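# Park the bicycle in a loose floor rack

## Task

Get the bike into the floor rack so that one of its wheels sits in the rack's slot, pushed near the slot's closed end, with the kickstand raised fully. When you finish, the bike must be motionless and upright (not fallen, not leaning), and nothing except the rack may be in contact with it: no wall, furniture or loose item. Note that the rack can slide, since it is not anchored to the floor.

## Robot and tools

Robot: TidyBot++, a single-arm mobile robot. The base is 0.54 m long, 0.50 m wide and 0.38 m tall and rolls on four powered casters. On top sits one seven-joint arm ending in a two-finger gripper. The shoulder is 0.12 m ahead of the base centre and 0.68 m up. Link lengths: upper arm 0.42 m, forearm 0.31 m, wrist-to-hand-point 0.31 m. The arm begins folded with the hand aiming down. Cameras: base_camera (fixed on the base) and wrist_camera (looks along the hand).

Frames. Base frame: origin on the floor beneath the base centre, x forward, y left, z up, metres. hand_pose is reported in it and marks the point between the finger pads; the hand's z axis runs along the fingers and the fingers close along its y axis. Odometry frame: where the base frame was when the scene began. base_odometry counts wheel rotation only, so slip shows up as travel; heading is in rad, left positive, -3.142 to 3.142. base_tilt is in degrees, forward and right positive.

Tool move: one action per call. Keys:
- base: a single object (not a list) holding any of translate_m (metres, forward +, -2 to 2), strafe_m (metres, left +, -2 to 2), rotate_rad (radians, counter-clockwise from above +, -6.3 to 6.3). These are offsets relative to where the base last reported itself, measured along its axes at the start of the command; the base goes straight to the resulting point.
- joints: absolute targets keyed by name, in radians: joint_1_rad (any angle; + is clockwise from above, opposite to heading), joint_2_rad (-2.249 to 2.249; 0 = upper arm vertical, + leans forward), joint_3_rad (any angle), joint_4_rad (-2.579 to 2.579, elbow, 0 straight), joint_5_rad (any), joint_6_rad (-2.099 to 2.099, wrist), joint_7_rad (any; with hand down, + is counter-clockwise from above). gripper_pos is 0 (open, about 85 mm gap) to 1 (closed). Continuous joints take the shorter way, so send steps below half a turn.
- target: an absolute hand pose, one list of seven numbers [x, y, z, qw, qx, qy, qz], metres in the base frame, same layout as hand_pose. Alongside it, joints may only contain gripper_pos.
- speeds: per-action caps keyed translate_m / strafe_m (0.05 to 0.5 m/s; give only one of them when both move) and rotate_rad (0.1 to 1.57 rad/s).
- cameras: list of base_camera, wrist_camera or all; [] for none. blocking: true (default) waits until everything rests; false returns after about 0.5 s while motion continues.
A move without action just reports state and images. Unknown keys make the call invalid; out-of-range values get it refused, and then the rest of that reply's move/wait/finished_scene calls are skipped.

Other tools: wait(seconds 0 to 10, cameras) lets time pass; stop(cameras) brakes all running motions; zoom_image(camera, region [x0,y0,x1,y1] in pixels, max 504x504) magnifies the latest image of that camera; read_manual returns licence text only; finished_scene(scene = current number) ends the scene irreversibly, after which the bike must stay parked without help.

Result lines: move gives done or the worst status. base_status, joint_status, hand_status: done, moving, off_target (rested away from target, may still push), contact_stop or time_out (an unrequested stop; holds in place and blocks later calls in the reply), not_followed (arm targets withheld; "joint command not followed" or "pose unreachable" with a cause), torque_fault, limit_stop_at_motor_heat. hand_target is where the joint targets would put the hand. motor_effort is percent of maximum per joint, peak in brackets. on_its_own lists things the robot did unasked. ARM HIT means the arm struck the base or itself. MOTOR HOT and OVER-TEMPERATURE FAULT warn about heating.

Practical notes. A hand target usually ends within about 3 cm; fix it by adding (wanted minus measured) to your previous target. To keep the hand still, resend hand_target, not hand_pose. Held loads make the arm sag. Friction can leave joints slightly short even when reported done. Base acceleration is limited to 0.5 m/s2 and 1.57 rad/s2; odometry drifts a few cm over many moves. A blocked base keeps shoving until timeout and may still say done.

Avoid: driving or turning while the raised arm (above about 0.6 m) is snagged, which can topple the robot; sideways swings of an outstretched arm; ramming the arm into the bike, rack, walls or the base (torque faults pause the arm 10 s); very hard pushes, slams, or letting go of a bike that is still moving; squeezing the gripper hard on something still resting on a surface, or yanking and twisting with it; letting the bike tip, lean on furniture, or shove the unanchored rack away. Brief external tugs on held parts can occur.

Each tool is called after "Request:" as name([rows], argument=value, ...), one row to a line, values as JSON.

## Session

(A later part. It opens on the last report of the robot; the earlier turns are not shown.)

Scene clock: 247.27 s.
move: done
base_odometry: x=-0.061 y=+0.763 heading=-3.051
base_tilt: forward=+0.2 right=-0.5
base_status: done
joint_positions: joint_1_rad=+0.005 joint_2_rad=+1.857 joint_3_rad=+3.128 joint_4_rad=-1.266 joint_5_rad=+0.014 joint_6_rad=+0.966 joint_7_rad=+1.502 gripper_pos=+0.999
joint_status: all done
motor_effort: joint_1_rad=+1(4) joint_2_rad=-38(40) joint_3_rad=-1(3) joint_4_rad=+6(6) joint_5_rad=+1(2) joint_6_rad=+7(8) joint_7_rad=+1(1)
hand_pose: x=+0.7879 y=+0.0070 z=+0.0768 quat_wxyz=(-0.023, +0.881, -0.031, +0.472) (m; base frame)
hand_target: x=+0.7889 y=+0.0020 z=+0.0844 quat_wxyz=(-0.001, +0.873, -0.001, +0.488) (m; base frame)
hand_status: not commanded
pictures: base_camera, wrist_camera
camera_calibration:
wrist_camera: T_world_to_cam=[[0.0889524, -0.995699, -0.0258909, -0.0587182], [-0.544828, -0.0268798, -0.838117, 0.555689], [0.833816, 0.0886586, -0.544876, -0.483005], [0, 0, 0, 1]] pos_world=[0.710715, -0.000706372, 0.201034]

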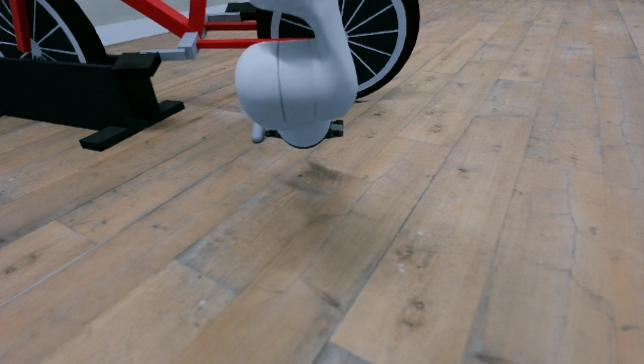

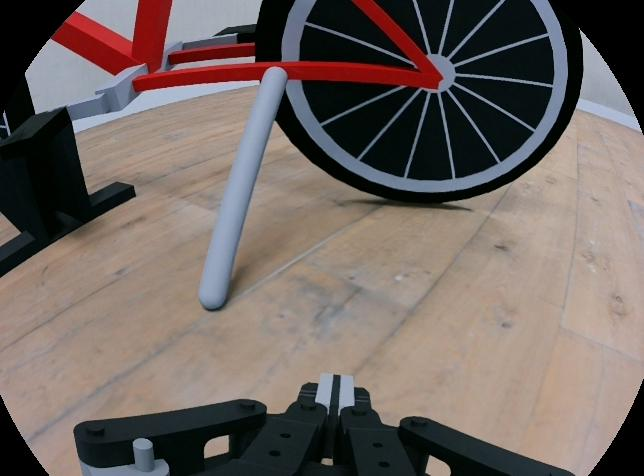

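Request:
move(base={"translate_m": 0.16}, speeds={"translate_m": 0.2}, cameras=["wrist_camera"])

Request:
move(base={"strafe_m": 0.12}, speeds={"strafe_m": 0.12})

Scene clock: 249.23 s.
move: done
base_odometry: x=-0.220 y=+0.749 heading=-3.051
base_tilt: forward=+0.2 right=-0.5
base_status: done
joint_positions: joint_1_rad=+0.005 joint_2_rad=+1.862 joint_3_rad=+3.128 joint_4_rad=-1.266 joint_5_rad=+0.014 joint_6_rad=+0.966 joint_7_rad=+1.502 gripper_pos=+0.999
joint_status: not commanded
motor_effort: joint_1_rad=+0(1) joint_2_rad=-38(41) joint_3_rad=-1(1) joint_4_rad=+6(7) joint_5_rad=+1(2) joint_6_rad=+7(8) joint_7_rad=+1(1)
hand_pose: x=+0.7848 y=+0.0070 z=+0.0734 quat_wxyz=(-0.023, +0.882, -0.031, +0.470) (m; base frame)
hand_target: x=+0.7889 y=+0.0020 z=+0.0844 quat_wxyz=(-0.001, +0.873, -0.001, +0.488) (m; base frame)
hand_status: not commanded
pictures: wrist_camera
camera_calibration:
wrist_camera: T_world_to_cam=[[0.08882, -0.995699, -0.0263549, -0.0583768], [-0.548951, -0.0268558, -0.835423, 0.554166], [0.831122, 0.0886698, -0.548975, -0.479848], [0, 0, 0, 1]] pos_world=[0.708207, -0.000695175, 0.198001]

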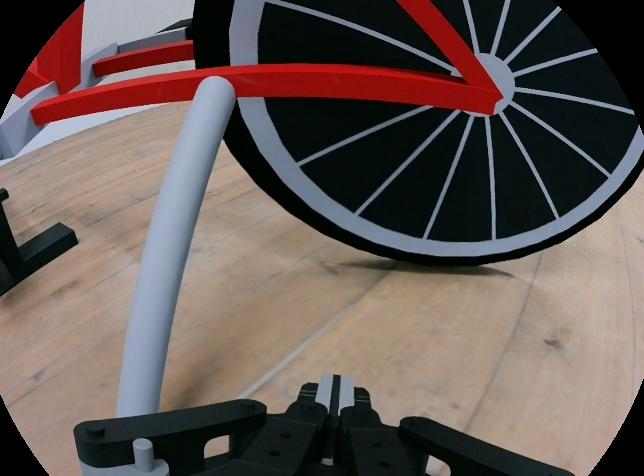

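Scene clock: 250.80 s.
move: done
base_odometry: x=-0.210 y=+0.629 heading=-3.051
base_tilt: forward=+0.2 right=-0.5
base_status: done
joint_positions: joint_1_rad=+0.025 joint_2_rad=+1.862 joint_3_rad=+3.140 joint_4_rad=-1.270 joint_5_rad=+0.001 joint_6_rad=+0.970 joint_7_rad=+1.502 gripper_pos=+0.999
joint_status: not commanded
motor_effort: joint_1_rad=-5(6) joint_2_rad=-38(39) joint_3_rad=-3(5) joint_4_rad=+8(9) joint_5_rad=+4(8) joint_6_rad=+6(8) joint_7_rad=+1(1)
hand_pose: x=+0.7837 y=-0.0145 z=+0.0735 quat_wxyz=(-0.011, +0.881, -0.042, +0.471) (m; base frame)
hand_target: x=+0.7889 y=+0.0020 z=+0.0844 quat_wxyz=(-0.001, +0.873, -0.001, +0.488) (m; base frame)
hand_status: not commanded
pictures: base_camera, wrist_camera
camera_calibration:
wrist_camera: T_world_to_cam=[[0.0585631, -0.99817, -0.0150678, -0.0568358], [-0.548928, -0.0195915, -0.83564, 0.553115], [0.833815, 0.0572088, -0.549071, -0.479527], [0, 0, 0, 1]] pos_world=[0.706786, -0.0184623, 0.198054]

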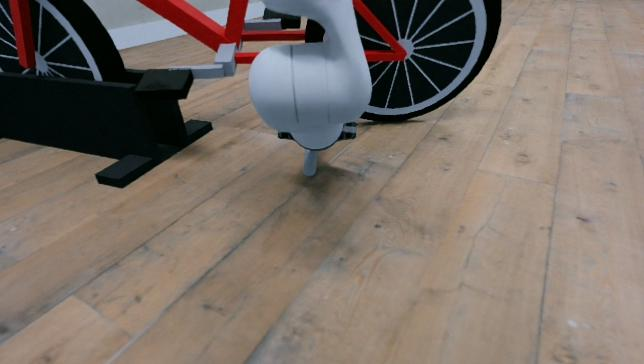

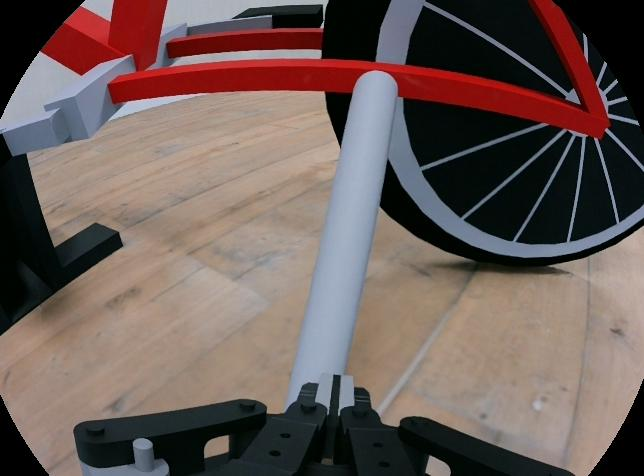

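Request:
move(base={"strafe_m": 0.08}, speeds={"strafe_m": 0.12})

Scene clock: 252.70 s.
move: done
base_odometry: x=-0.203 y=+0.549 heading=-3.051
base_tilt: forward=+0.2 right=-0.5
base_status: done
joint_positions: joint_1_rad=-0.004 joint_2_rad=+1.862 joint_3_rad=+3.145 joint_4_rad=-1.272 joint_5_rad=+0.000 joint_6_rad=+0.972 joint_7_rad=+1.502 gripper_pos=+0.999
joint_status: not commanded
motor_effort: joint_1_rad=+1(11) joint_2_rad=-37(39) joint_3_rad=-1(7) joint_4_rad=+5(9) joint_5_rad=+2(7) joint_6_rad=+8(8) joint_7_rad=+1(1)
hand_pose: x=+0.7830 y=+0.0029 z=+0.0733 quat_wxyz=(-0.016, +0.882, -0.027, +0.470) (m; base frame)
hand_target: x=+0.7889 y=+0.0020 z=+0.0844 quat_wxyz=(-0.001, +0.873, -0.001, +0.488) (m; base frame)
hand_status: not commanded
pictures: base_camera, wrist_camera
camera_calibration:
wrist_camera: T_world_to_cam=[[0.08831, -0.996037, -0.0105533, -0.0630646], [-0.548526, -0.039784, -0.835186, 0.552655], [0.831457, 0.079544, -0.549866, -0.478271], [0, 0, 0, 1]] pos_world=[0.706377, -0.0027842, 0.19792]

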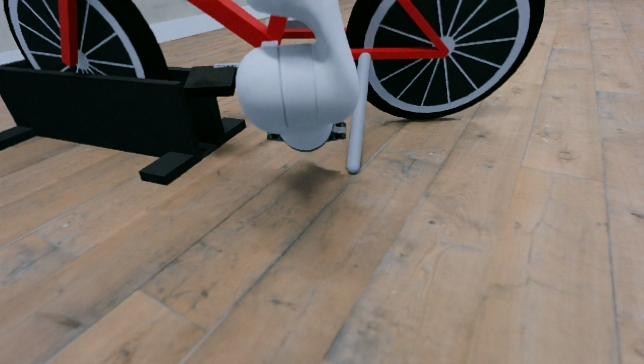

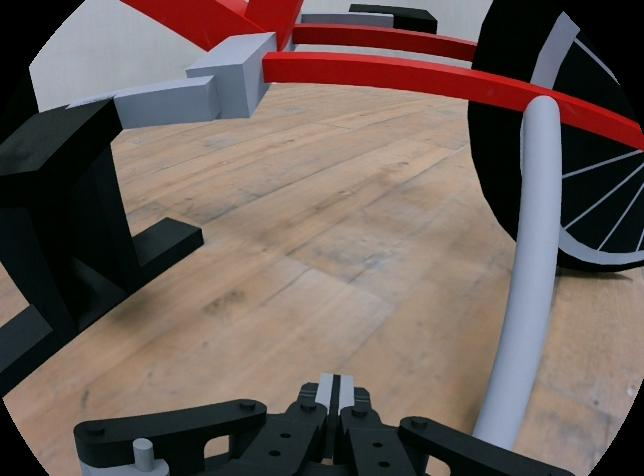

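Request:
move(base={"translate_m": -0.3}, cameras=[])

Request:
move(base={"translate_m": 0.288, "strafe_m": -1.205, "rotate_rad": 0.8}, joints={"joint_1_rad": 0.0, "joint_2_rad": 0.409, "joint_4_rad": -1.184, "joint_6_rad": -1.549}, cameras=[])

Request:
move(base={"translate_m": 0.866, "strafe_m": -0.754, "rotate_rad": 0.86})

Scene clock: 260.60 s.
move: done
base_odometry: x=+0.096 y=+0.576 heading=-3.051
base_tilt: forward=+0.2 right=-0.5
base_status: done
joint_positions: joint_1_rad=-0.004 joint_2_rad=+1.869 joint_3_rad=+3.145 joint_4_rad=-1.272 joint_5_rad=+0.000 joint_6_rad=+0.972 joint_7_rad=+1.502 gripper_pos=+0.999
joint_status: not commanded
motor_effort: joint_1_rad=+0(2) joint_2_rad=-38(40) joint_3_rad=+0(1) joint_4_rad=+6(7) joint_5_rad=+0(2) joint_6_rad=+7(8) joint_7_rad=+1(1)
hand_pose: x=+0.7788 y=+0.0029 z=+0.0687 quat_wxyz=(-0.016, +0.884, -0.027, +0.467) (m; base frame)
hand_target: x=+0.7889 y=+0.0020 z=+0.0844 quat_wxyz=(-0.001, +0.873, -0.001, +0.488) (m; base frame)
hand_status: not commanded
pictures: none
No camera images: "cameras" was empty.

Scene clock: 264.53 s.
move: done
base_odometry: x=-0.299 y=+1.750 heading=-2.251
base_tilt: forward=+0.2 right=-0.5
base_status: done
joint_positions: joint_1_rad=-0.001 joint_2_rad=+0.411 joint_3_rad=+3.141 joint_4_rad=-1.198 joint_5_rad=+0.000 joint_6_rad=-1.492 joint_7_rad=+1.502 gripper_pos=+0.999
joint_status: all done
motor_effort: joint_1_rad=+1(8) joint_2_rad=-30(47) joint_3_rad=+0(3) joint_4_rad=+18(19) joint_5_rad=+1(2) joint_6_rad=+0(8) joint_7_rad=+1(1)
hand_pose: x=+0.6138 y=+0.0019 z=+0.7443 quat_wxyz=(-0.001, +0.999, -0.034, +0.020) (m; base frame)
hand_target: x=+0.6005 y=+0.0020 z=+0.7496 quat_wxyz=(+0.000, +1.000, +0.000, +0.000) (m; base frame)
hand_status: not commanded
pictures: none
No camera images: "cameras" was empty.

Scene clock: 268.40 s.
move: done
base_odometry: x=-1.430 y=+1.551 heading=-1.390
base_tilt: forward=+0.2 right=-0.5
base_status: done
joint_positions: joint_1_rad=+0.000 joint_2_rad=+0.412 joint_3_rad=+3.141 joint_4_rad=-1.198 joint_5_rad=+0.000 joint_6_rad=-1.494 joint_7_rad=+1.502 gripper_pos=+0.999
joint_status: not commanded
motor_effort: joint_1_rad=+0(5) joint_2_rad=-30(32) joint_3_rad=+0(2) joint_4_rad=+18(19) joint_5_rad=+0(2) joint_6_rad=+1(1) joint_7_rad=+1(1)
hand_pose: x=+0.6133 y=+0.0014 z=+0.7442 quat_wxyz=(-0.001, +0.999, -0.034, +0.019) (m; base frame)
hand_target: x=+0.6005 y=+0.0020 z=+0.7496 quat_wxyz=(+0.000, +1.000, +0.000, +0.000) (m; base frame)
hand_status: not commanded
pictures: base_camera, wrist_camera
camera_calibration:
wrist_camera: T_world_to_cam=[[0.0377866, -0.996406, -0.0758114, 0.0370215], [-0.998279, -0.0342356, -0.0476057, 0.709527], [0.0448391, 0.0774798, -0.995985, 0.846369], [0, 0, 0, 1]] pos_world=[0.668957, -0.00439701, 0.879555]

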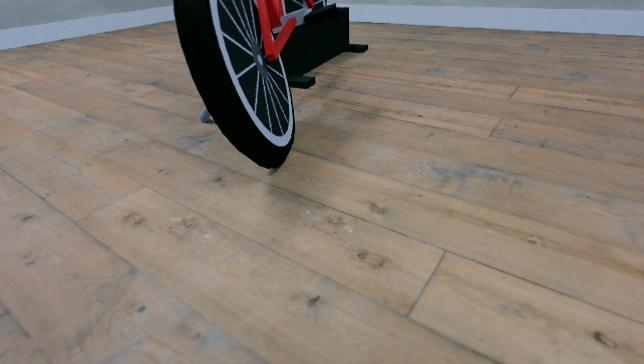

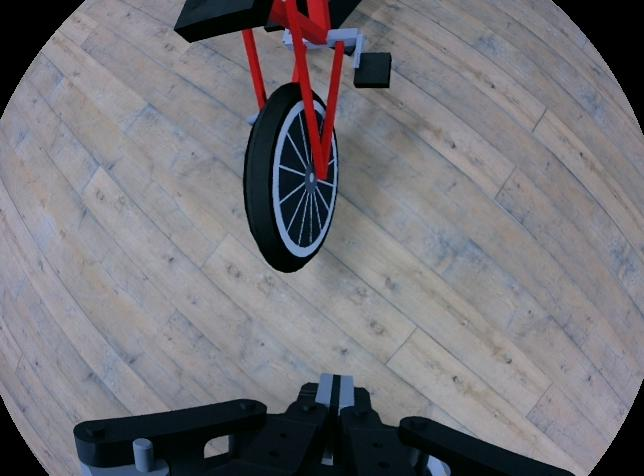

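Request:
move(base={"translate_m": 0.25}, joints={"joint_2_rad": 0.36, "joint_4_rad": -1.05, "joint_6_rad": -1.73, "gripper_pos": 0.0}, speeds={"translate_m": 0.25})

Scene clock: 274.33 s.
move: done
base_odometry: x=-1.386 y=+1.305 heading=-1.391
base_tilt: forward=+0.2 right=-0.5
base_status: done
joint_positions: joint_1_rad=+0.000 joint_2_rad=+0.368 joint_3_rad=+3.141 joint_4_rad=-1.060 joint_5_rad=+0.000 joint_6_rad=-1.674 joint_7_rad=+1.502 gripper_pos=+0.000
joint_status: all done
motor_effort: joint_1_rad=+1(1) joint_2_rad=-28(31) joint_3_rad=+0(1) joint_4_rad=+18(21) joint_5_rad=+0(2) joint_6_rad=+0(2) joint_7_rad=+1(1)
hand_pose: x=+0.5939 y=+0.0014 z=+0.8080 quat_wxyz=(-0.001, +0.999, -0.034, +0.020) (m; base frame)
hand_target: x=+0.5780 y=+0.0020 z=+0.8146 quat_wxyz=(+0.000, +1.000, +0.000, +0.001) (m; base frame)
hand_status: not commanded
pictures: base_camera, wrist_camera
camera_calibration:
wrist_camera: T_world_to_cam=[[0.0379707, -0.996405, -0.0757272, 0.0424092], [-0.998197, -0.0342946, -0.0492679, 0.694449], [0.0464937, 0.0774614, -0.995911, 0.909722], [0, 0, 0, 1]] pos_world=[0.64929, -0.00439572, 0.943427]

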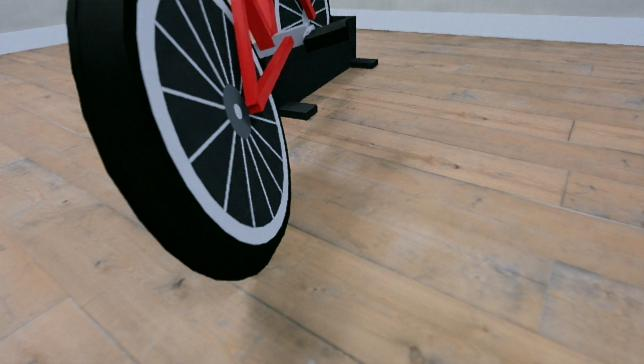

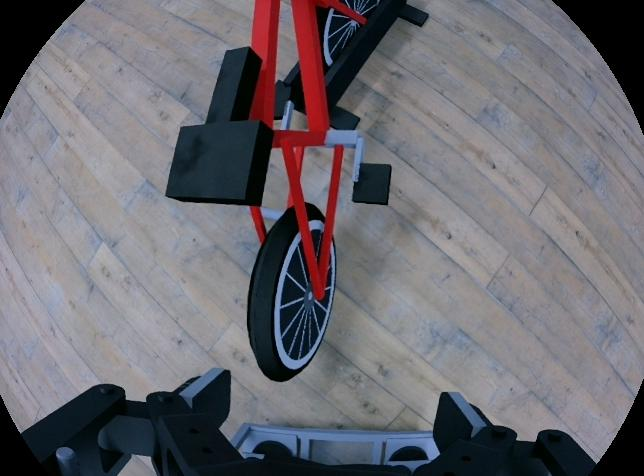

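Request:
move(base={"strafe_m": -0.12}, joints={"gripper_pos": 1.0}, cameras=[])

Request:
move(joints={"joint_2_rad": 1.40, "joint_4_rad": -1.52, "joint_6_rad": -0.27})

Scene clock: 281.00 s.
move: done
base_odometry: x=-1.504 y=+1.283 heading=-1.391
base_tilt: forward=+0.2 right=-0.5
base_status: done
joint_positions: joint_1_rad=+0.007 joint_2_rad=+0.368 joint_3_rad=+3.141 joint_4_rad=-1.060 joint_5_rad=+0.000 joint_6_rad=-1.674 joint_7_rad=+1.502 gripper_pos=+0.999
joint_status: all done
motor_effort: joint_1_rad=+2(3) joint_2_rad=-27(30) joint_3_rad=+0(2) joint_4_rad=+18(19) joint_5_rad=+0(2) joint_6_rad=+0(1) joint_7_rad=+1(1)
hand_pose: x=+0.5936 y=-0.0015 z=+0.8080 quat_wxyz=(-0.001, +0.999, -0.038, +0.019) (m; base frame)
hand_target: x=+0.5780 y=+0.0020 z=+0.8146 quat_wxyz=(+0.000, +1.000, +0.000, +0.001) (m; base frame)
hand_status: not commanded
pictures: none
No camera images: "cameras" was empty.

Scene clock: 283.73 s.
move: done
base_odometry: x=-1.504 y=+1.283 heading=-1.391
base_tilt: forward=+0.2 right=-0.5
base_status: not commanded
joint_positions: joint_1_rad=+0.007 joint_2_rad=+1.400 joint_3_rad=+3.141 joint_4_rad=-1.498 joint_5_rad=+0.000 joint_6_rad=-0.329 joint_7_rad=+1.502 gripper_pos=+0.999
joint_status: all done
motor_effort: joint_1_rad=+1(1) joint_2_rad=-39(45) joint_3_rad=-1(1) joint_4_rad=+4(19) joint_5_rad=+1(1) joint_6_rad=-1(2) joint_7_rad=+1(1)
hand_pose: x=+0.5829 y=-0.0014 z=+0.1383 quat_wxyz=(+0.001, +0.998, -0.038, -0.043) (m; base frame)
hand_target: x=+0.5877 y=+0.0023 z=+0.1357 quat_wxyz=(-0.001, +1.000, +0.000, -0.024) (m; base frame)
hand_status: not commanded
pictures: base_camera, wrist_camera
camera_calibration:
wrist_camera: T_world_to_cam=[[0.02153, -0.996566, -0.0799487, -0.000503512], [-0.996752, -0.0276032, 0.075653, 0.632293], [-0.0776001, 0.0780603, -0.993924, 0.31554], [0, 0, 0, 1]] pos_world=[0.654736, -0.00767965, 0.265748]

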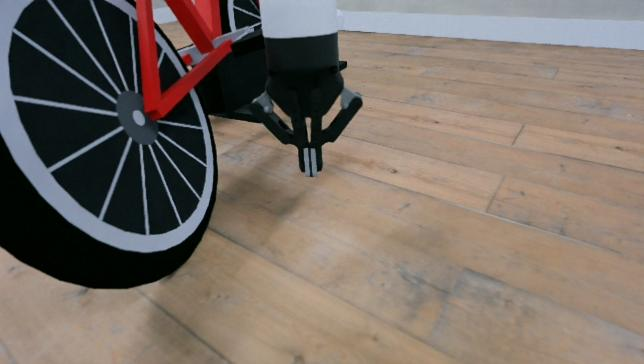

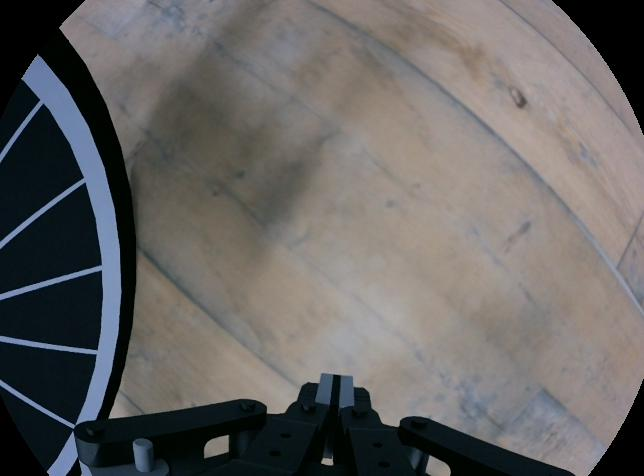

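Request:
move(base={"translate_m": 0.03, "strafe_m": 0.357, "rotate_rad": -0.23}, speeds={"strafe_m": 0.15, "rotate_rad": 0.1})

Scene clock: 288.37 s.
move: done
base_odometry: x=-1.147 y=+1.318 heading=-1.621
base_tilt: forward=+0.2 right=-0.5
base_status: done
joint_positions: joint_1_rad=+0.077 joint_2_rad=+1.391 joint_3_rad=+3.224 joint_4_rad=-1.502 joint_5_rad=+0.000 joint_6_rad=-0.300 joint_7_rad=+1.504 gripper_pos=+0.999
joint_status: not commanded
motor_effort: joint_1_rad=-13(17) joint_2_rad=-34(40) joint_3_rad=-15(18) joint_4_rad=+3(6) joint_5_rad=-3(4) joint_6_rad=-1(5) joint_7_rad=+1(2)
hand_pose: x=+0.5891 y=-0.0858 z=+0.1423 quat_wxyz=(+0.040, +0.996, -0.080, -0.026) (m; base frame)
hand_target: x=+0.5877 y=+0.0023 z=+0.1357 quat_wxyz=(-0.001, +1.000, +0.000, -0.024) (m; base frame)
hand_status: not commanded
pictures: base_camera, wrist_camera
camera_calibration:
wrist_camera: T_world_to_cam=[[-0.0587706, -0.998269, 0.00212313, -0.0488998], [-0.997326, 0.0588073, 0.0433945, 0.648233], [-0.0434442, 0.000432868, -0.999056, 0.300562], [0, 0, 0, 1]] pos_world=[0.656683, -0.0870661, 0.272252]

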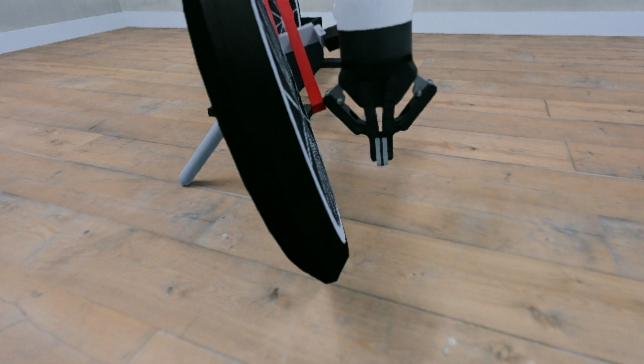

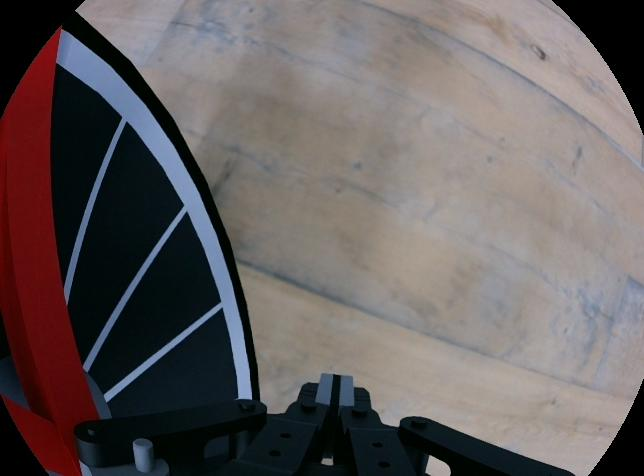

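Request:
move(base={"translate_m": 0.0, "strafe_m": 0.12}, speeds={"strafe_m": 0.15})

Scene clock: 290.77 s.
move: done
base_odometry: x=-1.028 y=+1.312 heading=-1.622
base_tilt: forward=+0.2 right=-0.5
base_status: done
joint_positions: joint_1_rad=+0.109 joint_2_rad=+1.390 joint_3_rad=+3.269 joint_4_rad=-1.506 joint_5_rad=+0.000 joint_6_rad=-0.300 joint_7_rad=+1.505 gripper_pos=+0.999
joint_status: not commanded
motor_effort: joint_1_rad=-19(24) joint_2_rad=-34(36) joint_3_rad=-21(25) joint_4_rad=+5(6) joint_5_rad=-3(5) joint_6_rad=+0(2) joint_7_rad=+1(1)
hand_pose: x=+0.5807 y=-0.1279 z=+0.1449 quat_wxyz=(+0.062, +0.993, -0.100, -0.028) (m; base frame)
hand_target: x=+0.5877 y=+0.0023 z=+0.1357 quat_wxyz=(-0.001, +1.000, +0.000, -0.024) (m; base frame)
hand_status: not commanded
pictures: base_camera, wrist_camera
camera_calibration:
wrist_camera: T_world_to_cam=[[-0.0974557, -0.994149, 0.0465896, -0.0749358], [-0.993901, 0.0996451, 0.0472384, 0.644903], [-0.0516044, -0.0417018, -0.997797, 0.301996], [0, 0, 0, 1]] pos_world=[0.649251, -0.126165, 0.274358]

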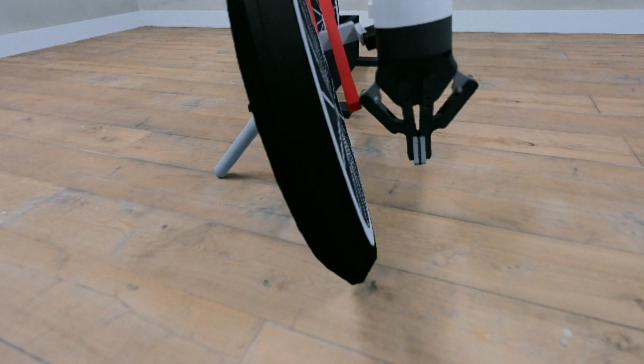

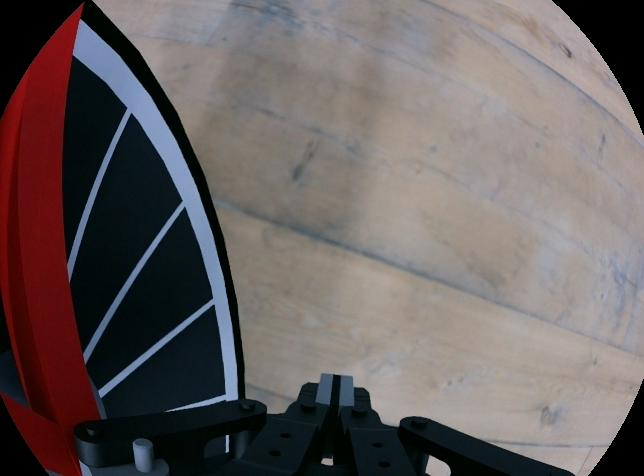

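Request:
move(base={"strafe_m": 0.16, "rotate_rad": -0.12}, speeds={"strafe_m": 0.15, "rotate_rad": 0.12})

Scene clock: 293.03 s.
move: done
base_odometry: x=-0.868 y=+1.304 heading=-1.743
base_tilt: forward=+0.2 right=-0.5
base_status: done
joint_positions: joint_1_rad=+0.101 joint_2_rad=+1.389 joint_3_rad=+3.265 joint_4_rad=-1.507 joint_5_rad=+0.000 joint_6_rad=-0.293 joint_7_rad=+1.505 gripper_pos=+0.999
joint_status: not commanded
motor_effort: joint_1_rad=-17(21) joint_2_rad=-35(36) joint_3_rad=-18(23) joint_4_rad=+5(5) joint_5_rad=-2(4) joint_6_rad=-1(5) joint_7_rad=+1(2)
hand_pose: x=+0.5841 y=-0.1223 z=+0.1450 quat_wxyz=(+0.060, +0.993, -0.095, -0.025) (m; base frame)
hand_target: x=+0.5877 y=+0.0023 z=+0.1357 quat_wxyz=(-0.001, +1.000, +0.000, -0.024) (m; base frame)
hand_status: not commanded
pictures: base_camera, wrist_camera
camera_calibration:
wrist_camera: T_world_to_cam=[[-0.0882808, -0.995165, 0.043059, -0.0740161], [-0.995121, 0.0900238, 0.0403735, 0.648206], [-0.0440546, -0.0392847, -0.998256, 0.298395], [0, 0, 0, 1]] pos_world=[0.651655, -0.12029, 0.274892]

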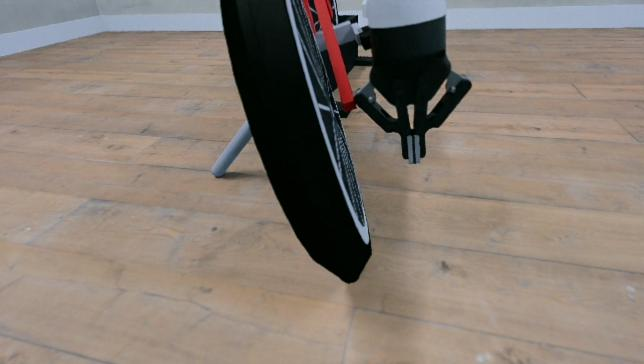

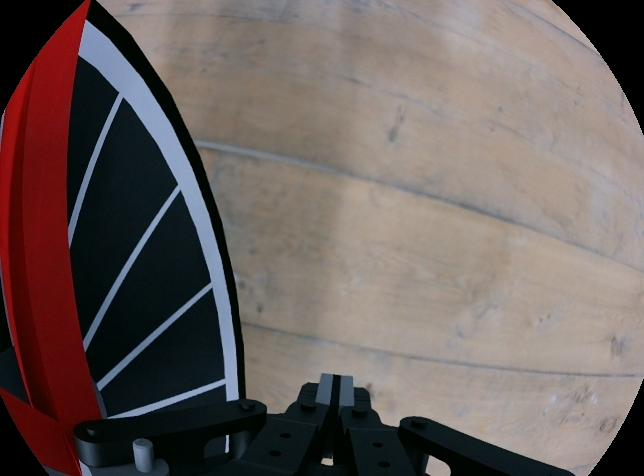

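Request:
zoom_image(camera="base_camera", region=[200, 0, 460, 200])

Scaled by 1.938.

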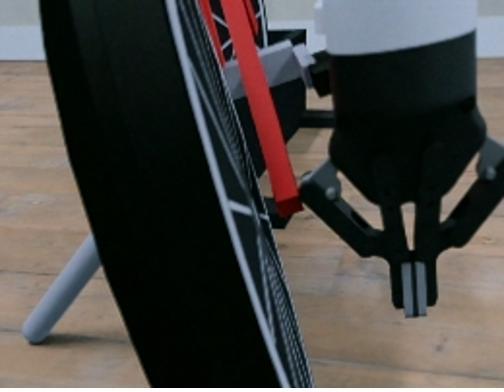

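Request:
move(base={"strafe_m": 0.2, "rotate_rad": -0.13}, speeds={"strafe_m": 0.15, "rotate_rad": 0.12})

Request:
zoom_image(camera="base_camera", region=[200, 0, 460, 200])

Scene clock: 296.37 s.
move: done
base_odometry: x=-0.671 y=+1.270 heading=-1.874
base_tilt: forward=+0.2 right=-0.5
base_status: done
joint_positions: joint_1_rad=+0.096 joint_2_rad=+1.388 joint_3_rad=+3.262 joint_4_rad=-1.506 joint_5_rad=+0.000 joint_6_rad=-0.287 joint_7_rad=+1.505 gripper_pos=+0.999
joint_status: not commanded
motor_effort: joint_1_rad=-17(22) joint_2_rad=-36(37) joint_3_rad=-17(22) joint_4_rad=+5(6) joint_5_rad=-2(4) joint_6_rad=+1(4) joint_7_rad=+1(2)
hand_pose: x=+0.5880 y=-0.1186 z=+0.1455 quat_wxyz=(+0.059, +0.994, -0.093, -0.020) (m; base frame)
hand_target: x=+0.5877 y=+0.0023 z=+0.1357 quat_wxyz=(-0.001, +1.000, +0.000, -0.024) (m; base frame)
hand_status: not commanded
pictures: base_camera, wrist_camera
camera_calibration:
wrist_camera: T_world_to_cam=[[-0.0824184, -0.995774, 0.0405043, -0.0731748], [-0.995959, 0.0837525, 0.0324222, 0.652658], [-0.0356775, -0.0376684, -0.998653, 0.294573], [0, 0, 0, 1]] pos_world=[0.654499, -0.116431, 0.275979]

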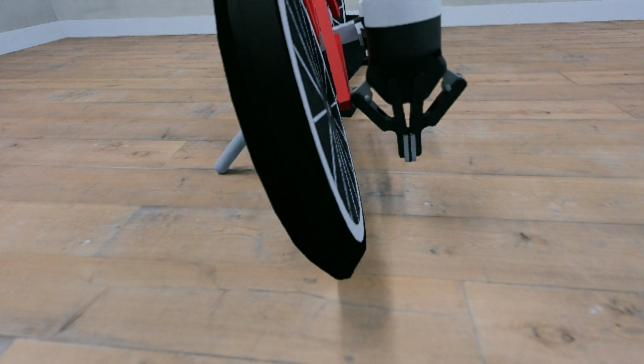

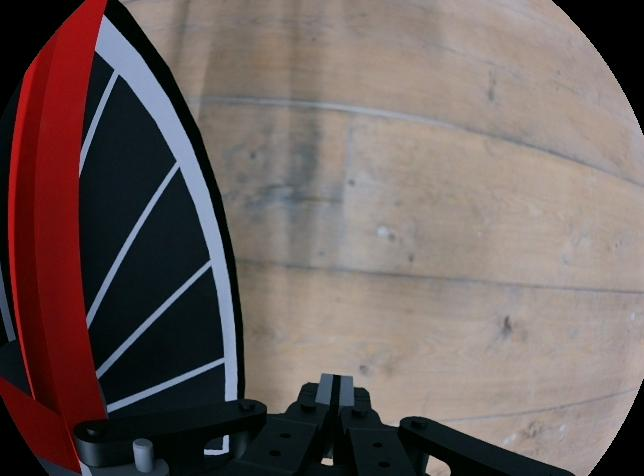

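Scaled by 1.938.

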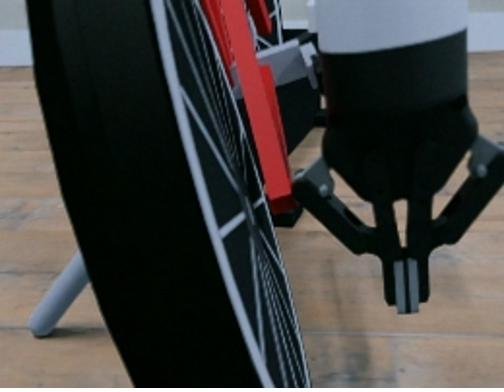

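Request:
move(base={"strafe_m": -0.15}, joints={"joint_3_rad": 3.14}, cameras=[])

Request:
move(joints={"joint_1_rad": -0.2, "joint_2_rad": 0.45, "joint_4_rad": -0.9, "joint_6_rad": -1.3})

Scene clock: 299.67 s.
move: done
base_odometry: x=-0.815 y=+1.315 heading=-1.874
base_tilt: forward=+0.2 right=-0.5
base_status: done
joint_positions: joint_1_rad=+0.004 joint_2_rad=+1.392 joint_3_rad=+3.146 joint_4_rad=-1.510 joint_5_rad=+0.000 joint_6_rad=-0.287 joint_7_rad=+1.506 gripper_pos=+0.999
joint_status: all done
motor_effort: joint_1_rad=+0(14) joint_2_rad=-38(39) joint_3_rad=-1(16) joint_4_rad=+4(7) joint_5_rad=+1(3) joint_6_rad=+1(2) joint_7_rad=+1(1)
hand_pose: x=+0.5925 y=-0.0033 z=+0.1401 quat_wxyz=(+0.003, +0.999, -0.035, -0.024) (m; base frame)
hand_target: x=+0.5877 y=+0.0023 z=+0.1357 quat_wxyz=(-0.001, +1.000, +0.000, -0.024) (m; base frame)
hand_status: not commanded
pictures: none
No camera images: "cameras" was empty.

Scene clock: 302.23 s.
move: done
base_odometry: x=-0.815 y=+1.315 heading=-1.874
base_tilt: forward=+0.2 right=-0.5
base_status: not commanded
joint_positions: joint_1_rad=-0.188 joint_2_rad=+0.457 joint_3_rad=+3.146 joint_4_rad=-0.913 joint_5_rad=+0.000 joint_6_rad=-1.240 joint_7_rad=+1.506 gripper_pos=+0.999
joint_status: all done
motor_effort: joint_1_rad=+1(2) joint_2_rad=-33(46) joint_3_rad=+0(1) joint_4_rad=+20(22) joint_5_rad=+0(2) joint_6_rad=+4(5) joint_7_rad=+1(1)
hand_pose: x=+0.7594 y=+0.1205 z=+0.8541 quat_wxyz=(-0.032, +0.963, +0.057, +0.261) (m; base frame)
hand_target: x=+0.7426 y=+0.1286 z=+0.8551 quat_wxyz=(-0.025, +0.965, +0.097, +0.242) (m; base frame)
hand_status: not commanded
pictures: base_camera, wrist_camera
camera_calibration:
wrist_camera: T_world_to_cam=[[0.252662, -0.966528, -0.0445588, -0.0349699], [-0.834544, -0.194394, -0.515506, 1.15928], [0.489589, 0.167435, -0.855727, 0.471632], [0, 0, 0, 1]] pos_world=[0.745399, 0.11259, 0.999645]

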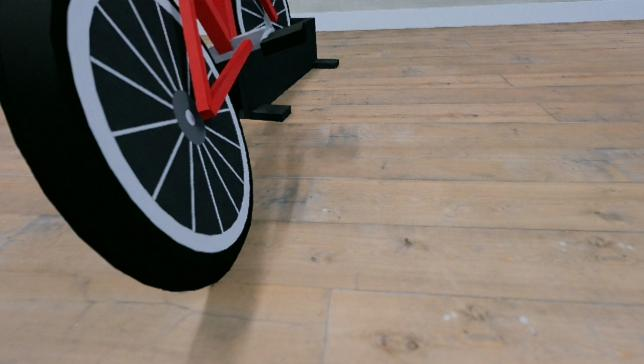

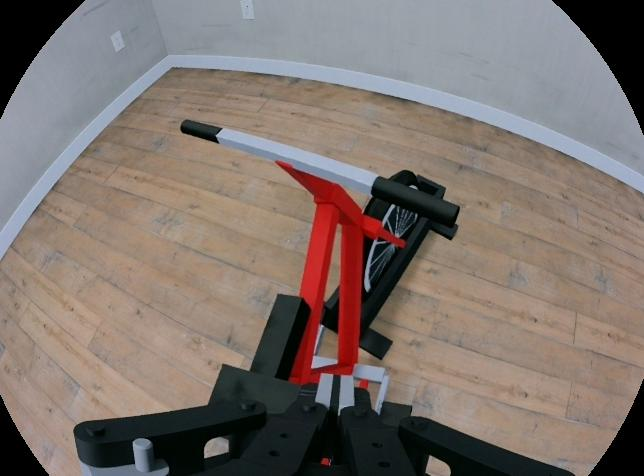

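Request:
move(base={"translate_m": 0.024, "strafe_m": 0.809, "rotate_rad": -0.9}, joints={"joint_1_rad": -0.04, "joint_2_rad": 0.36, "joint_4_rad": -1.05, "joint_6_rad": -1.73, "joint_7_rad": 1.57, "gripper_pos": 0.0}, cameras=[])

Request:
move(base={"translate_m": 0.459, "strafe_m": 0.969, "rotate_rad": -0.78})

Scene clock: 308.57 s.
move: done
base_odometry: x=-0.049 y=+1.050 heading=-2.774
base_tilt: forward=+0.2 right=-0.5
base_status: done
joint_positions: joint_1_rad=-0.040 joint_2_rad=+0.368 joint_3_rad=+3.146 joint_4_rad=-1.027 joint_5_rad=+0.000 joint_6_rad=-1.677 joint_7_rad=+1.506 gripper_pos=+0.000
joint_status: all done
motor_effort: joint_1_rad=+0(4) joint_2_rad=-28(35) joint_3_rad=+0(3) joint_4_rad=+18(21) joint_5_rad=+1(2) joint_6_rad=+1(4) joint_7_rad=+1(1)
hand_pose: x=+0.6011 y=+0.0189 z=+0.8189 quat_wxyz=(-0.001, +0.999, -0.015, +0.035) (m; base frame)
hand_target: x=+0.5776 y=+0.0203 z=+0.8146 quat_wxyz=(+0.000, +1.000, +0.020, +0.001) (m; base frame)
hand_status: not commanded
pictures: none
No camera images: "cameras" was empty.

Scene clock: 312.27 s.
move: done
base_odometry: x=-0.129 y=-0.019 heading=+2.729
base_tilt: forward=+0.2 right=-0.5
base_status: done
joint_positions: joint_1_rad=-0.039 joint_2_rad=+0.368 joint_3_rad=+3.146 joint_4_rad=-1.027 joint_5_rad=+0.000 joint_6_rad=-1.677 joint_7_rad=+1.506 gripper_pos=+0.000
joint_status: not commanded
motor_effort: joint_1_rad=+1(3) joint_2_rad=-29(31) joint_3_rad=+0(2) joint_4_rad=+17(19) joint_5_rad=+1(2) joint_6_rad=+1(2) joint_7_rad=+1(1)
hand_pose: x=+0.6011 y=+0.0184 z=+0.8189 quat_wxyz=(-0.001, +0.999, -0.015, +0.035) (m; base frame)
hand_target: x=+0.5776 y=+0.0203 z=+0.8146 quat_wxyz=(+0.000, +1.000, +0.020, +0.001) (m; base frame)
hand_status: not commanded
pictures: base_camera, wrist_camera
camera_calibration:
wrist_camera: T_world_to_cam=[[0.0785585, -0.994281, -0.0723472, 0.0327341], [-0.994216, -0.0728081, -0.0789585, 0.725401], [0.0732395, 0.0781315, -0.994249, 0.901495], [0, 0, 0, 1]] pos_world=[0.652609, 0.0149268, 0.955955]

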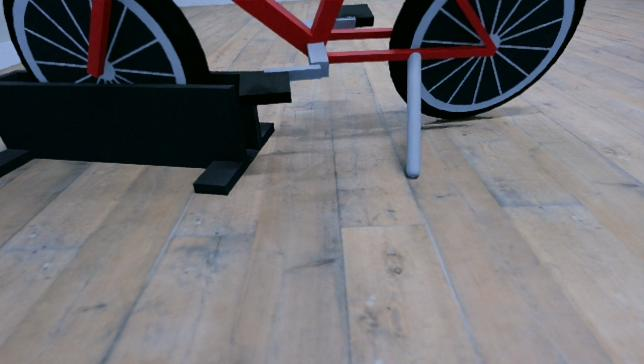

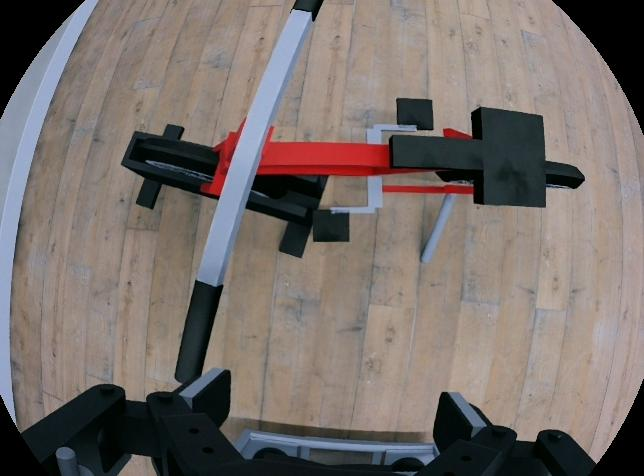

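Request:
move(base={"translate_m": 0.18, "strafe_m": 0.1}, joints={"joint_1_rad": -0.06, "joint_2_rad": 0.035, "joint_4_rad": -1.87, "joint_6_rad": -0.90, "joint_7_rad": 1.17, "gripper_pos": 0.1})

Scene clock: 317.37 s.
move: done
base_odometry: x=-0.334 y=-0.039 heading=+2.729
base_tilt: forward=+0.2 right=-0.5
base_status: done
joint_positions: joint_1_rad=-0.047 joint_2_rad=+0.052 joint_3_rad=+3.146 joint_4_rad=-1.844 joint_5_rad=+0.000 joint_6_rad=-0.958 joint_7_rad=+1.240 gripper_pos=+0.100
joint_status: all done
motor_effort: joint_1_rad=+0(2) joint_2_rad=-18(29) joint_3_rad=+0(1) joint_4_rad=+18(20) joint_5_rad=+0(2) joint_6_rad=+3(3) joint_7_rad=+1(2)
hand_pose: x=+0.5266 y=+0.0188 z=+0.7029 quat_wxyz=(-0.027, +0.979, -0.142, +0.141) (m; base frame)
hand_target: x=+0.5326 y=+0.0269 z=+0.7054 quat_wxyz=(-0.038, +0.972, -0.166, +0.163) (m; base frame)
hand_status: not commanded
pictures: base_camera, wrist_camera
camera_calibration:
wrist_camera: T_world_to_cam=[[-0.152056, -0.978803, -0.137196, 0.197272], [-0.940146, 0.186067, -0.285491, 0.754084], [0.304967, 0.0855733, -0.948511, 0.637259], [0, 0, 0, 1]] pos_world=[0.544602, -0.00175206, 0.846796]

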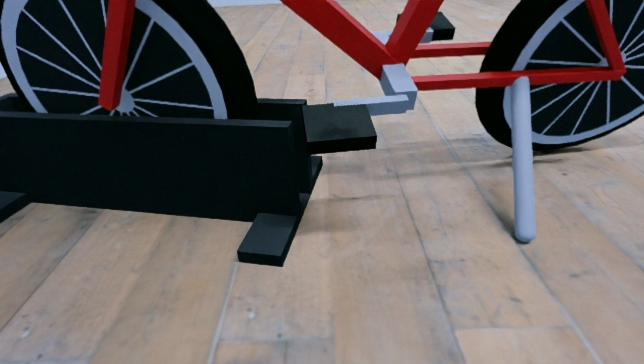

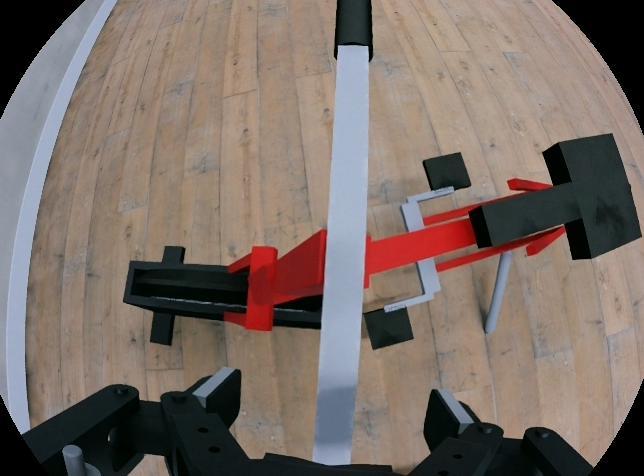

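Request:
move(joints={"joint_2_rad": 0.165, "joint_4_rad": -1.965, "joint_6_rad": -0.69}, cameras=["wrist_camera"])

Scene clock: 319.77 s.
move: done
base_odometry: x=-0.334 y=-0.039 heading=+2.729
base_tilt: forward=+0.2 right=-0.5
base_status: not commanded
joint_positions: joint_1_rad=-0.047 joint_2_rad=+0.169 joint_3_rad=+3.146 joint_4_rad=-1.944 joint_5_rad=+0.000 joint_6_rad=-0.747 joint_7_rad=+1.239 gripper_pos=+0.100
joint_status: all done
motor_effort: joint_1_rad=+0(1) joint_2_rad=-21(24) joint_3_rad=+0(1) joint_4_rad=+17(20) joint_5_rad=+1(2) joint_6_rad=+3(4) joint_7_rad=+1(1)
hand_pose: x=+0.5449 y=+0.0195 z=+0.6352 quat_wxyz=(-0.026, +0.980, -0.143, +0.138) (m; base frame)
hand_target: x=+0.5521 y=+0.0281 z=+0.6348 quat_wxyz=(-0.037, +0.973, -0.167, +0.156) (m; base frame)
hand_status: not commanded
pictures: wrist_camera
camera_calibration:
wrist_camera: T_world_to_cam=[[-0.153614, -0.978788, -0.135561, 0.191303], [-0.941857, 0.186527, -0.279489, 0.74889], [0.298846, 0.0847455, -0.950531, 0.572017], [0, 0, 0, 1]] pos_world=[0.563789, -0.000918896, 0.778959]

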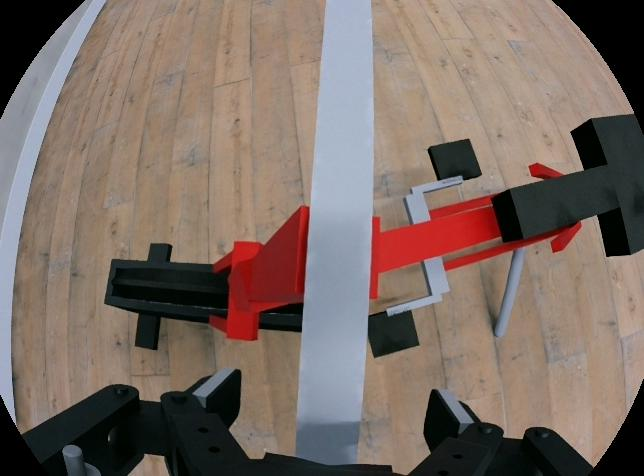

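Request:
move(joints={"gripper_pos": 1.0, "joint_2_rad": 0.175})

Scene clock: 321.10 s.
move: off_target
base_odometry: x=-0.334 y=-0.039 heading=+2.729
base_tilt: forward=+0.2 right=-0.5
base_status: not commanded
joint_positions: joint_1_rad=-0.050 joint_2_rad=+0.171 joint_3_rad=+3.146 joint_4_rad=-1.945 joint_5_rad=+0.000 joint_6_rad=-0.745 joint_7_rad=+1.239 gripper_pos=+0.813
joint_status: gripper_pos off_target (ended at +0.813, target +1.000); the others done
motor_effort: joint_1_rad=+0(3) joint_2_rad=-19(22) joint_3_rad=-1(2) joint_4_rad=+17(17) joint_5_rad=-1(2) joint_6_rad=+3(3) joint_7_rad=-1(1)
hand_pose: x=+0.5454 y=+0.0206 z=+0.6345 quat_wxyz=(-0.026, +0.980, -0.142, +0.138) (m; base frame)
hand_target: x=+0.5516 y=+0.0280 z=+0.6304 quat_wxyz=(-0.036, +0.974, -0.167, +0.151) (m; base frame)
hand_status: not commanded
pictures: base_camera, wrist_camera
camera_calibration:
wrist_camera: T_world_to_cam=[[-0.151256, -0.979132, -0.135729, 0.191176], [-0.94217, 0.184344, -0.279881, 0.749465], [0.299061, 0.0855463, -0.950392, 0.570911], [0, 0, 0, 1]] pos_world=[0.564302, 0.000188042, 0.778298]

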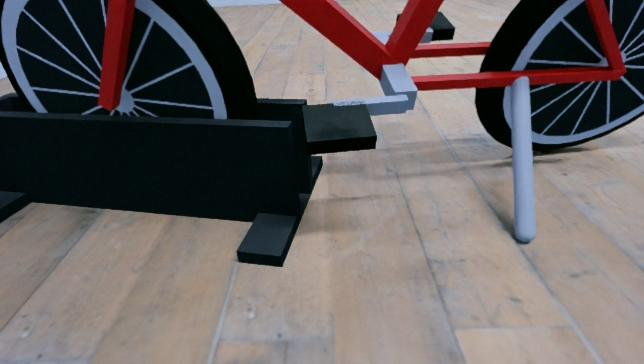

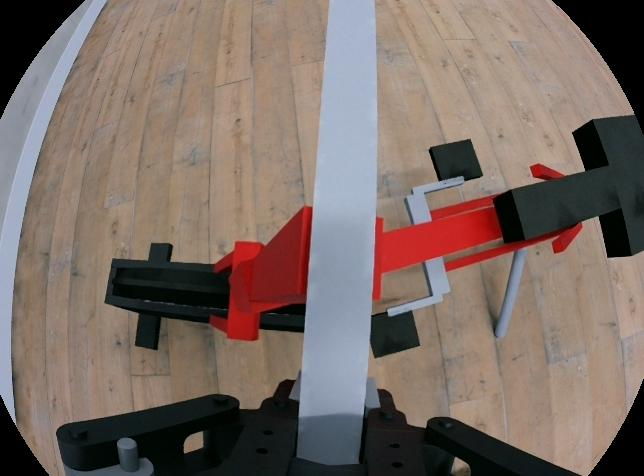

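Request:
move(base={"translate_m": 0.05}, joints={"joint_1_rad": -0.045, "joint_2_rad": 0.215, "joint_4_rad": -1.815, "joint_6_rad": -0.94, "joint_7_rad": 1.42}, speeds={"translate_m": 0.1}, cameras=[])

Request:
move(base={"translate_m": 0.05}, joints={"joint_1_rad": -0.035, "joint_2_rad": 0.335, "joint_4_rad": -1.595, "joint_6_rad": -1.145, "joint_7_rad": 1.55}, speeds={"translate_m": 0.1})

Scene clock: 325.90 s.
move: done
base_odometry: x=-0.380 y=-0.019 heading=+2.729
base_tilt: forward=+0.2 right=-0.5
base_status: done
joint_positions: joint_1_rad=-0.049 joint_2_rad=+0.199 joint_3_rad=+3.146 joint_4_rad=-1.847 joint_5_rad=+0.000 joint_6_rad=-0.929 joint_7_rad=+1.343 gripper_pos=+0.813
joint_status: all done
motor_effort: joint_1_rad=-1(3) joint_2_rad=-20(21) joint_3_rad=+0(3) joint_4_rad=+22(24) joint_5_rad=+2(4) joint_6_rad=+8(11) joint_7_rad=+2(4)
hand_pose: x=+0.5332 y=+0.0200 z=+0.6437 quat_wxyz=(-0.011, +0.992, -0.091, +0.083) (m; base frame)
hand_target: x=+0.5432 y=+0.0211 z=+0.6468 quat_wxyz=(-0.009, +0.995, -0.052, +0.085) (m; base frame)
hand_status: not commanded
pictures: none
No camera images: "cameras" was empty.

Scene clock: 327.27 s.
move: done
base_odometry: x=-0.426 y=+0.001 heading=+2.729
base_tilt: forward=+0.2 right=-0.5
base_status: done
joint_positions: joint_1_rad=-0.041 joint_2_rad=+0.319 joint_3_rad=+3.146 joint_4_rad=-1.614 joint_5_rad=+0.000 joint_6_rad=-1.105 joint_7_rad=+1.467 gripper_pos=+0.813
joint_status: all done
motor_effort: joint_1_rad=-1(2) joint_2_rad=-25(26) joint_3_rad=-1(2) joint_4_rad=+20(24) joint_5_rad=+1(3) joint_6_rad=+4(11) joint_7_rad=+3(4)
hand_pose: x=+0.5769 y=+0.0184 z=+0.6604 quat_wxyz=(-0.003, +0.998, -0.033, +0.052) (m; base frame)
hand_target: x=+0.5720 y=+0.0179 z=+0.6581 quat_wxyz=(-0.001, +0.999, +0.008, +0.033) (m; base frame)
hand_status: not commanded
pictures: base_camera, wrist_camera
camera_calibration:
wrist_camera: T_world_to_cam=[[0.0446945, -0.99616, -0.0752776, 0.0446009], [-0.992917, -0.0359926, -0.113228, 0.710059], [0.110083, 0.0798051, -0.990713, 0.722056], [0, 0, 0, 1]] pos_world=[0.623549, 0.0123628, 0.799107]

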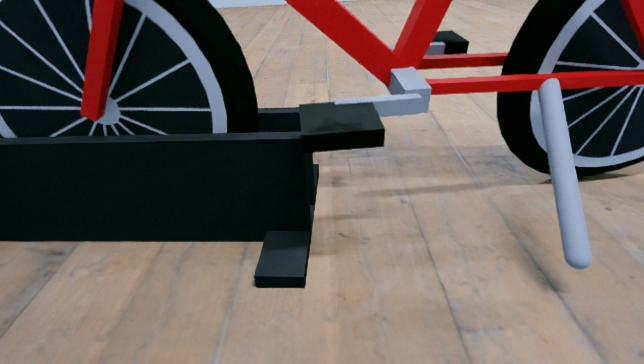

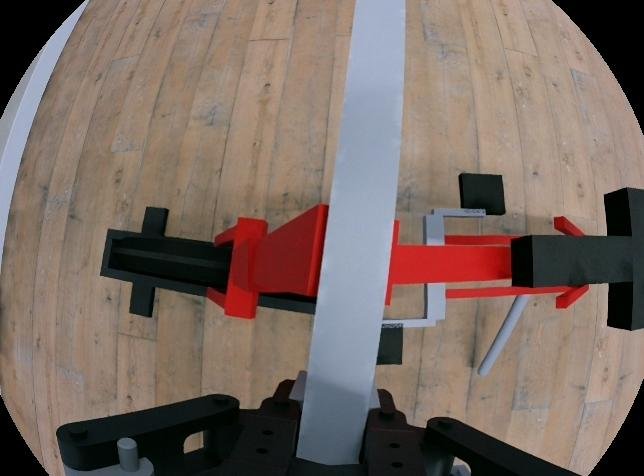

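Request:
move(joints={"joint_1_rad": -0.03, "joint_2_rad": 0.545, "joint_4_rad": -1.24, "joint_6_rad": -1.39, "joint_7_rad": 1.66})

Request:
zoom_image(camera="wrist_camera", region=[60, 140, 340, 360])

Scene clock: 329.20 s.
move: done
base_odometry: x=-0.426 y=+0.001 heading=+2.729
base_tilt: forward=+0.2 right=-0.5
base_status: not commanded
joint_positions: joint_1_rad=-0.029 joint_2_rad=+0.526 joint_3_rad=+3.146 joint_4_rad=-1.268 joint_5_rad=+0.000 joint_6_rad=-1.353 joint_7_rad=+1.586 gripper_pos=+0.813
joint_status: all done
motor_effort: joint_1_rad=-2(3) joint_2_rad=-31(32) joint_3_rad=-2(3) joint_4_rad=+19(23) joint_5_rad=-1(3) joint_6_rad=+3(5) joint_7_rad=+2(4)
hand_pose: x=+0.6352 y=+0.0142 z=+0.6650 quat_wxyz=(+0.001, +1.000, +0.020, -0.002) (m; base frame)
hand_target: x=+0.6336 y=+0.0175 z=+0.6637 quat_wxyz=(-0.001, +0.998, +0.060, -0.017) (m; base frame)
hand_status: not commanded
pictures: base_camera, wrist_camera
camera_calibration:
wrist_camera: T_world_to_cam=[[0.143142, -0.986823, -0.0754428, -0.0243128], [-0.989685, -0.143167, -0.00509805, 0.695899], [-0.00577008, 0.0753944, -0.997137, 0.798454], [0, 0, 0, 1]] pos_world=[0.696808, 0.0154388, 0.797881]

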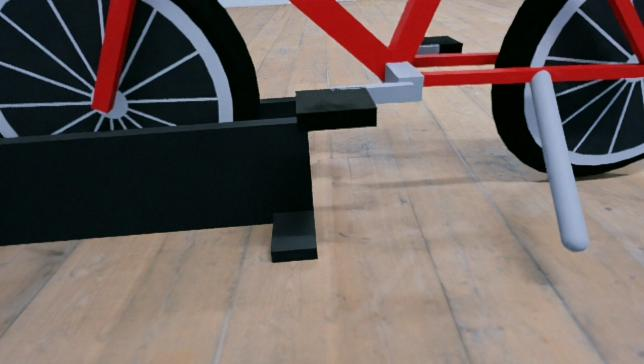

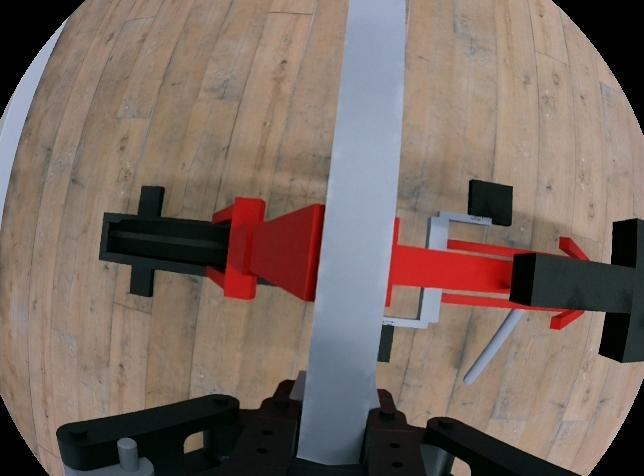

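Scaled by 1.800.

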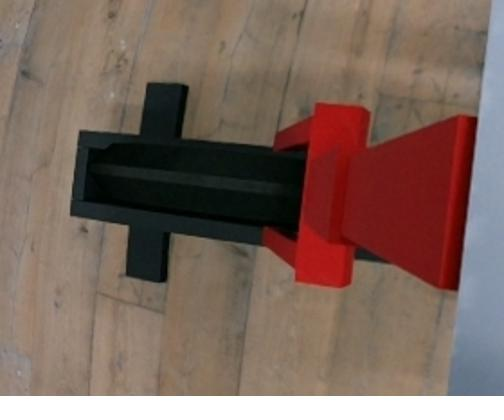

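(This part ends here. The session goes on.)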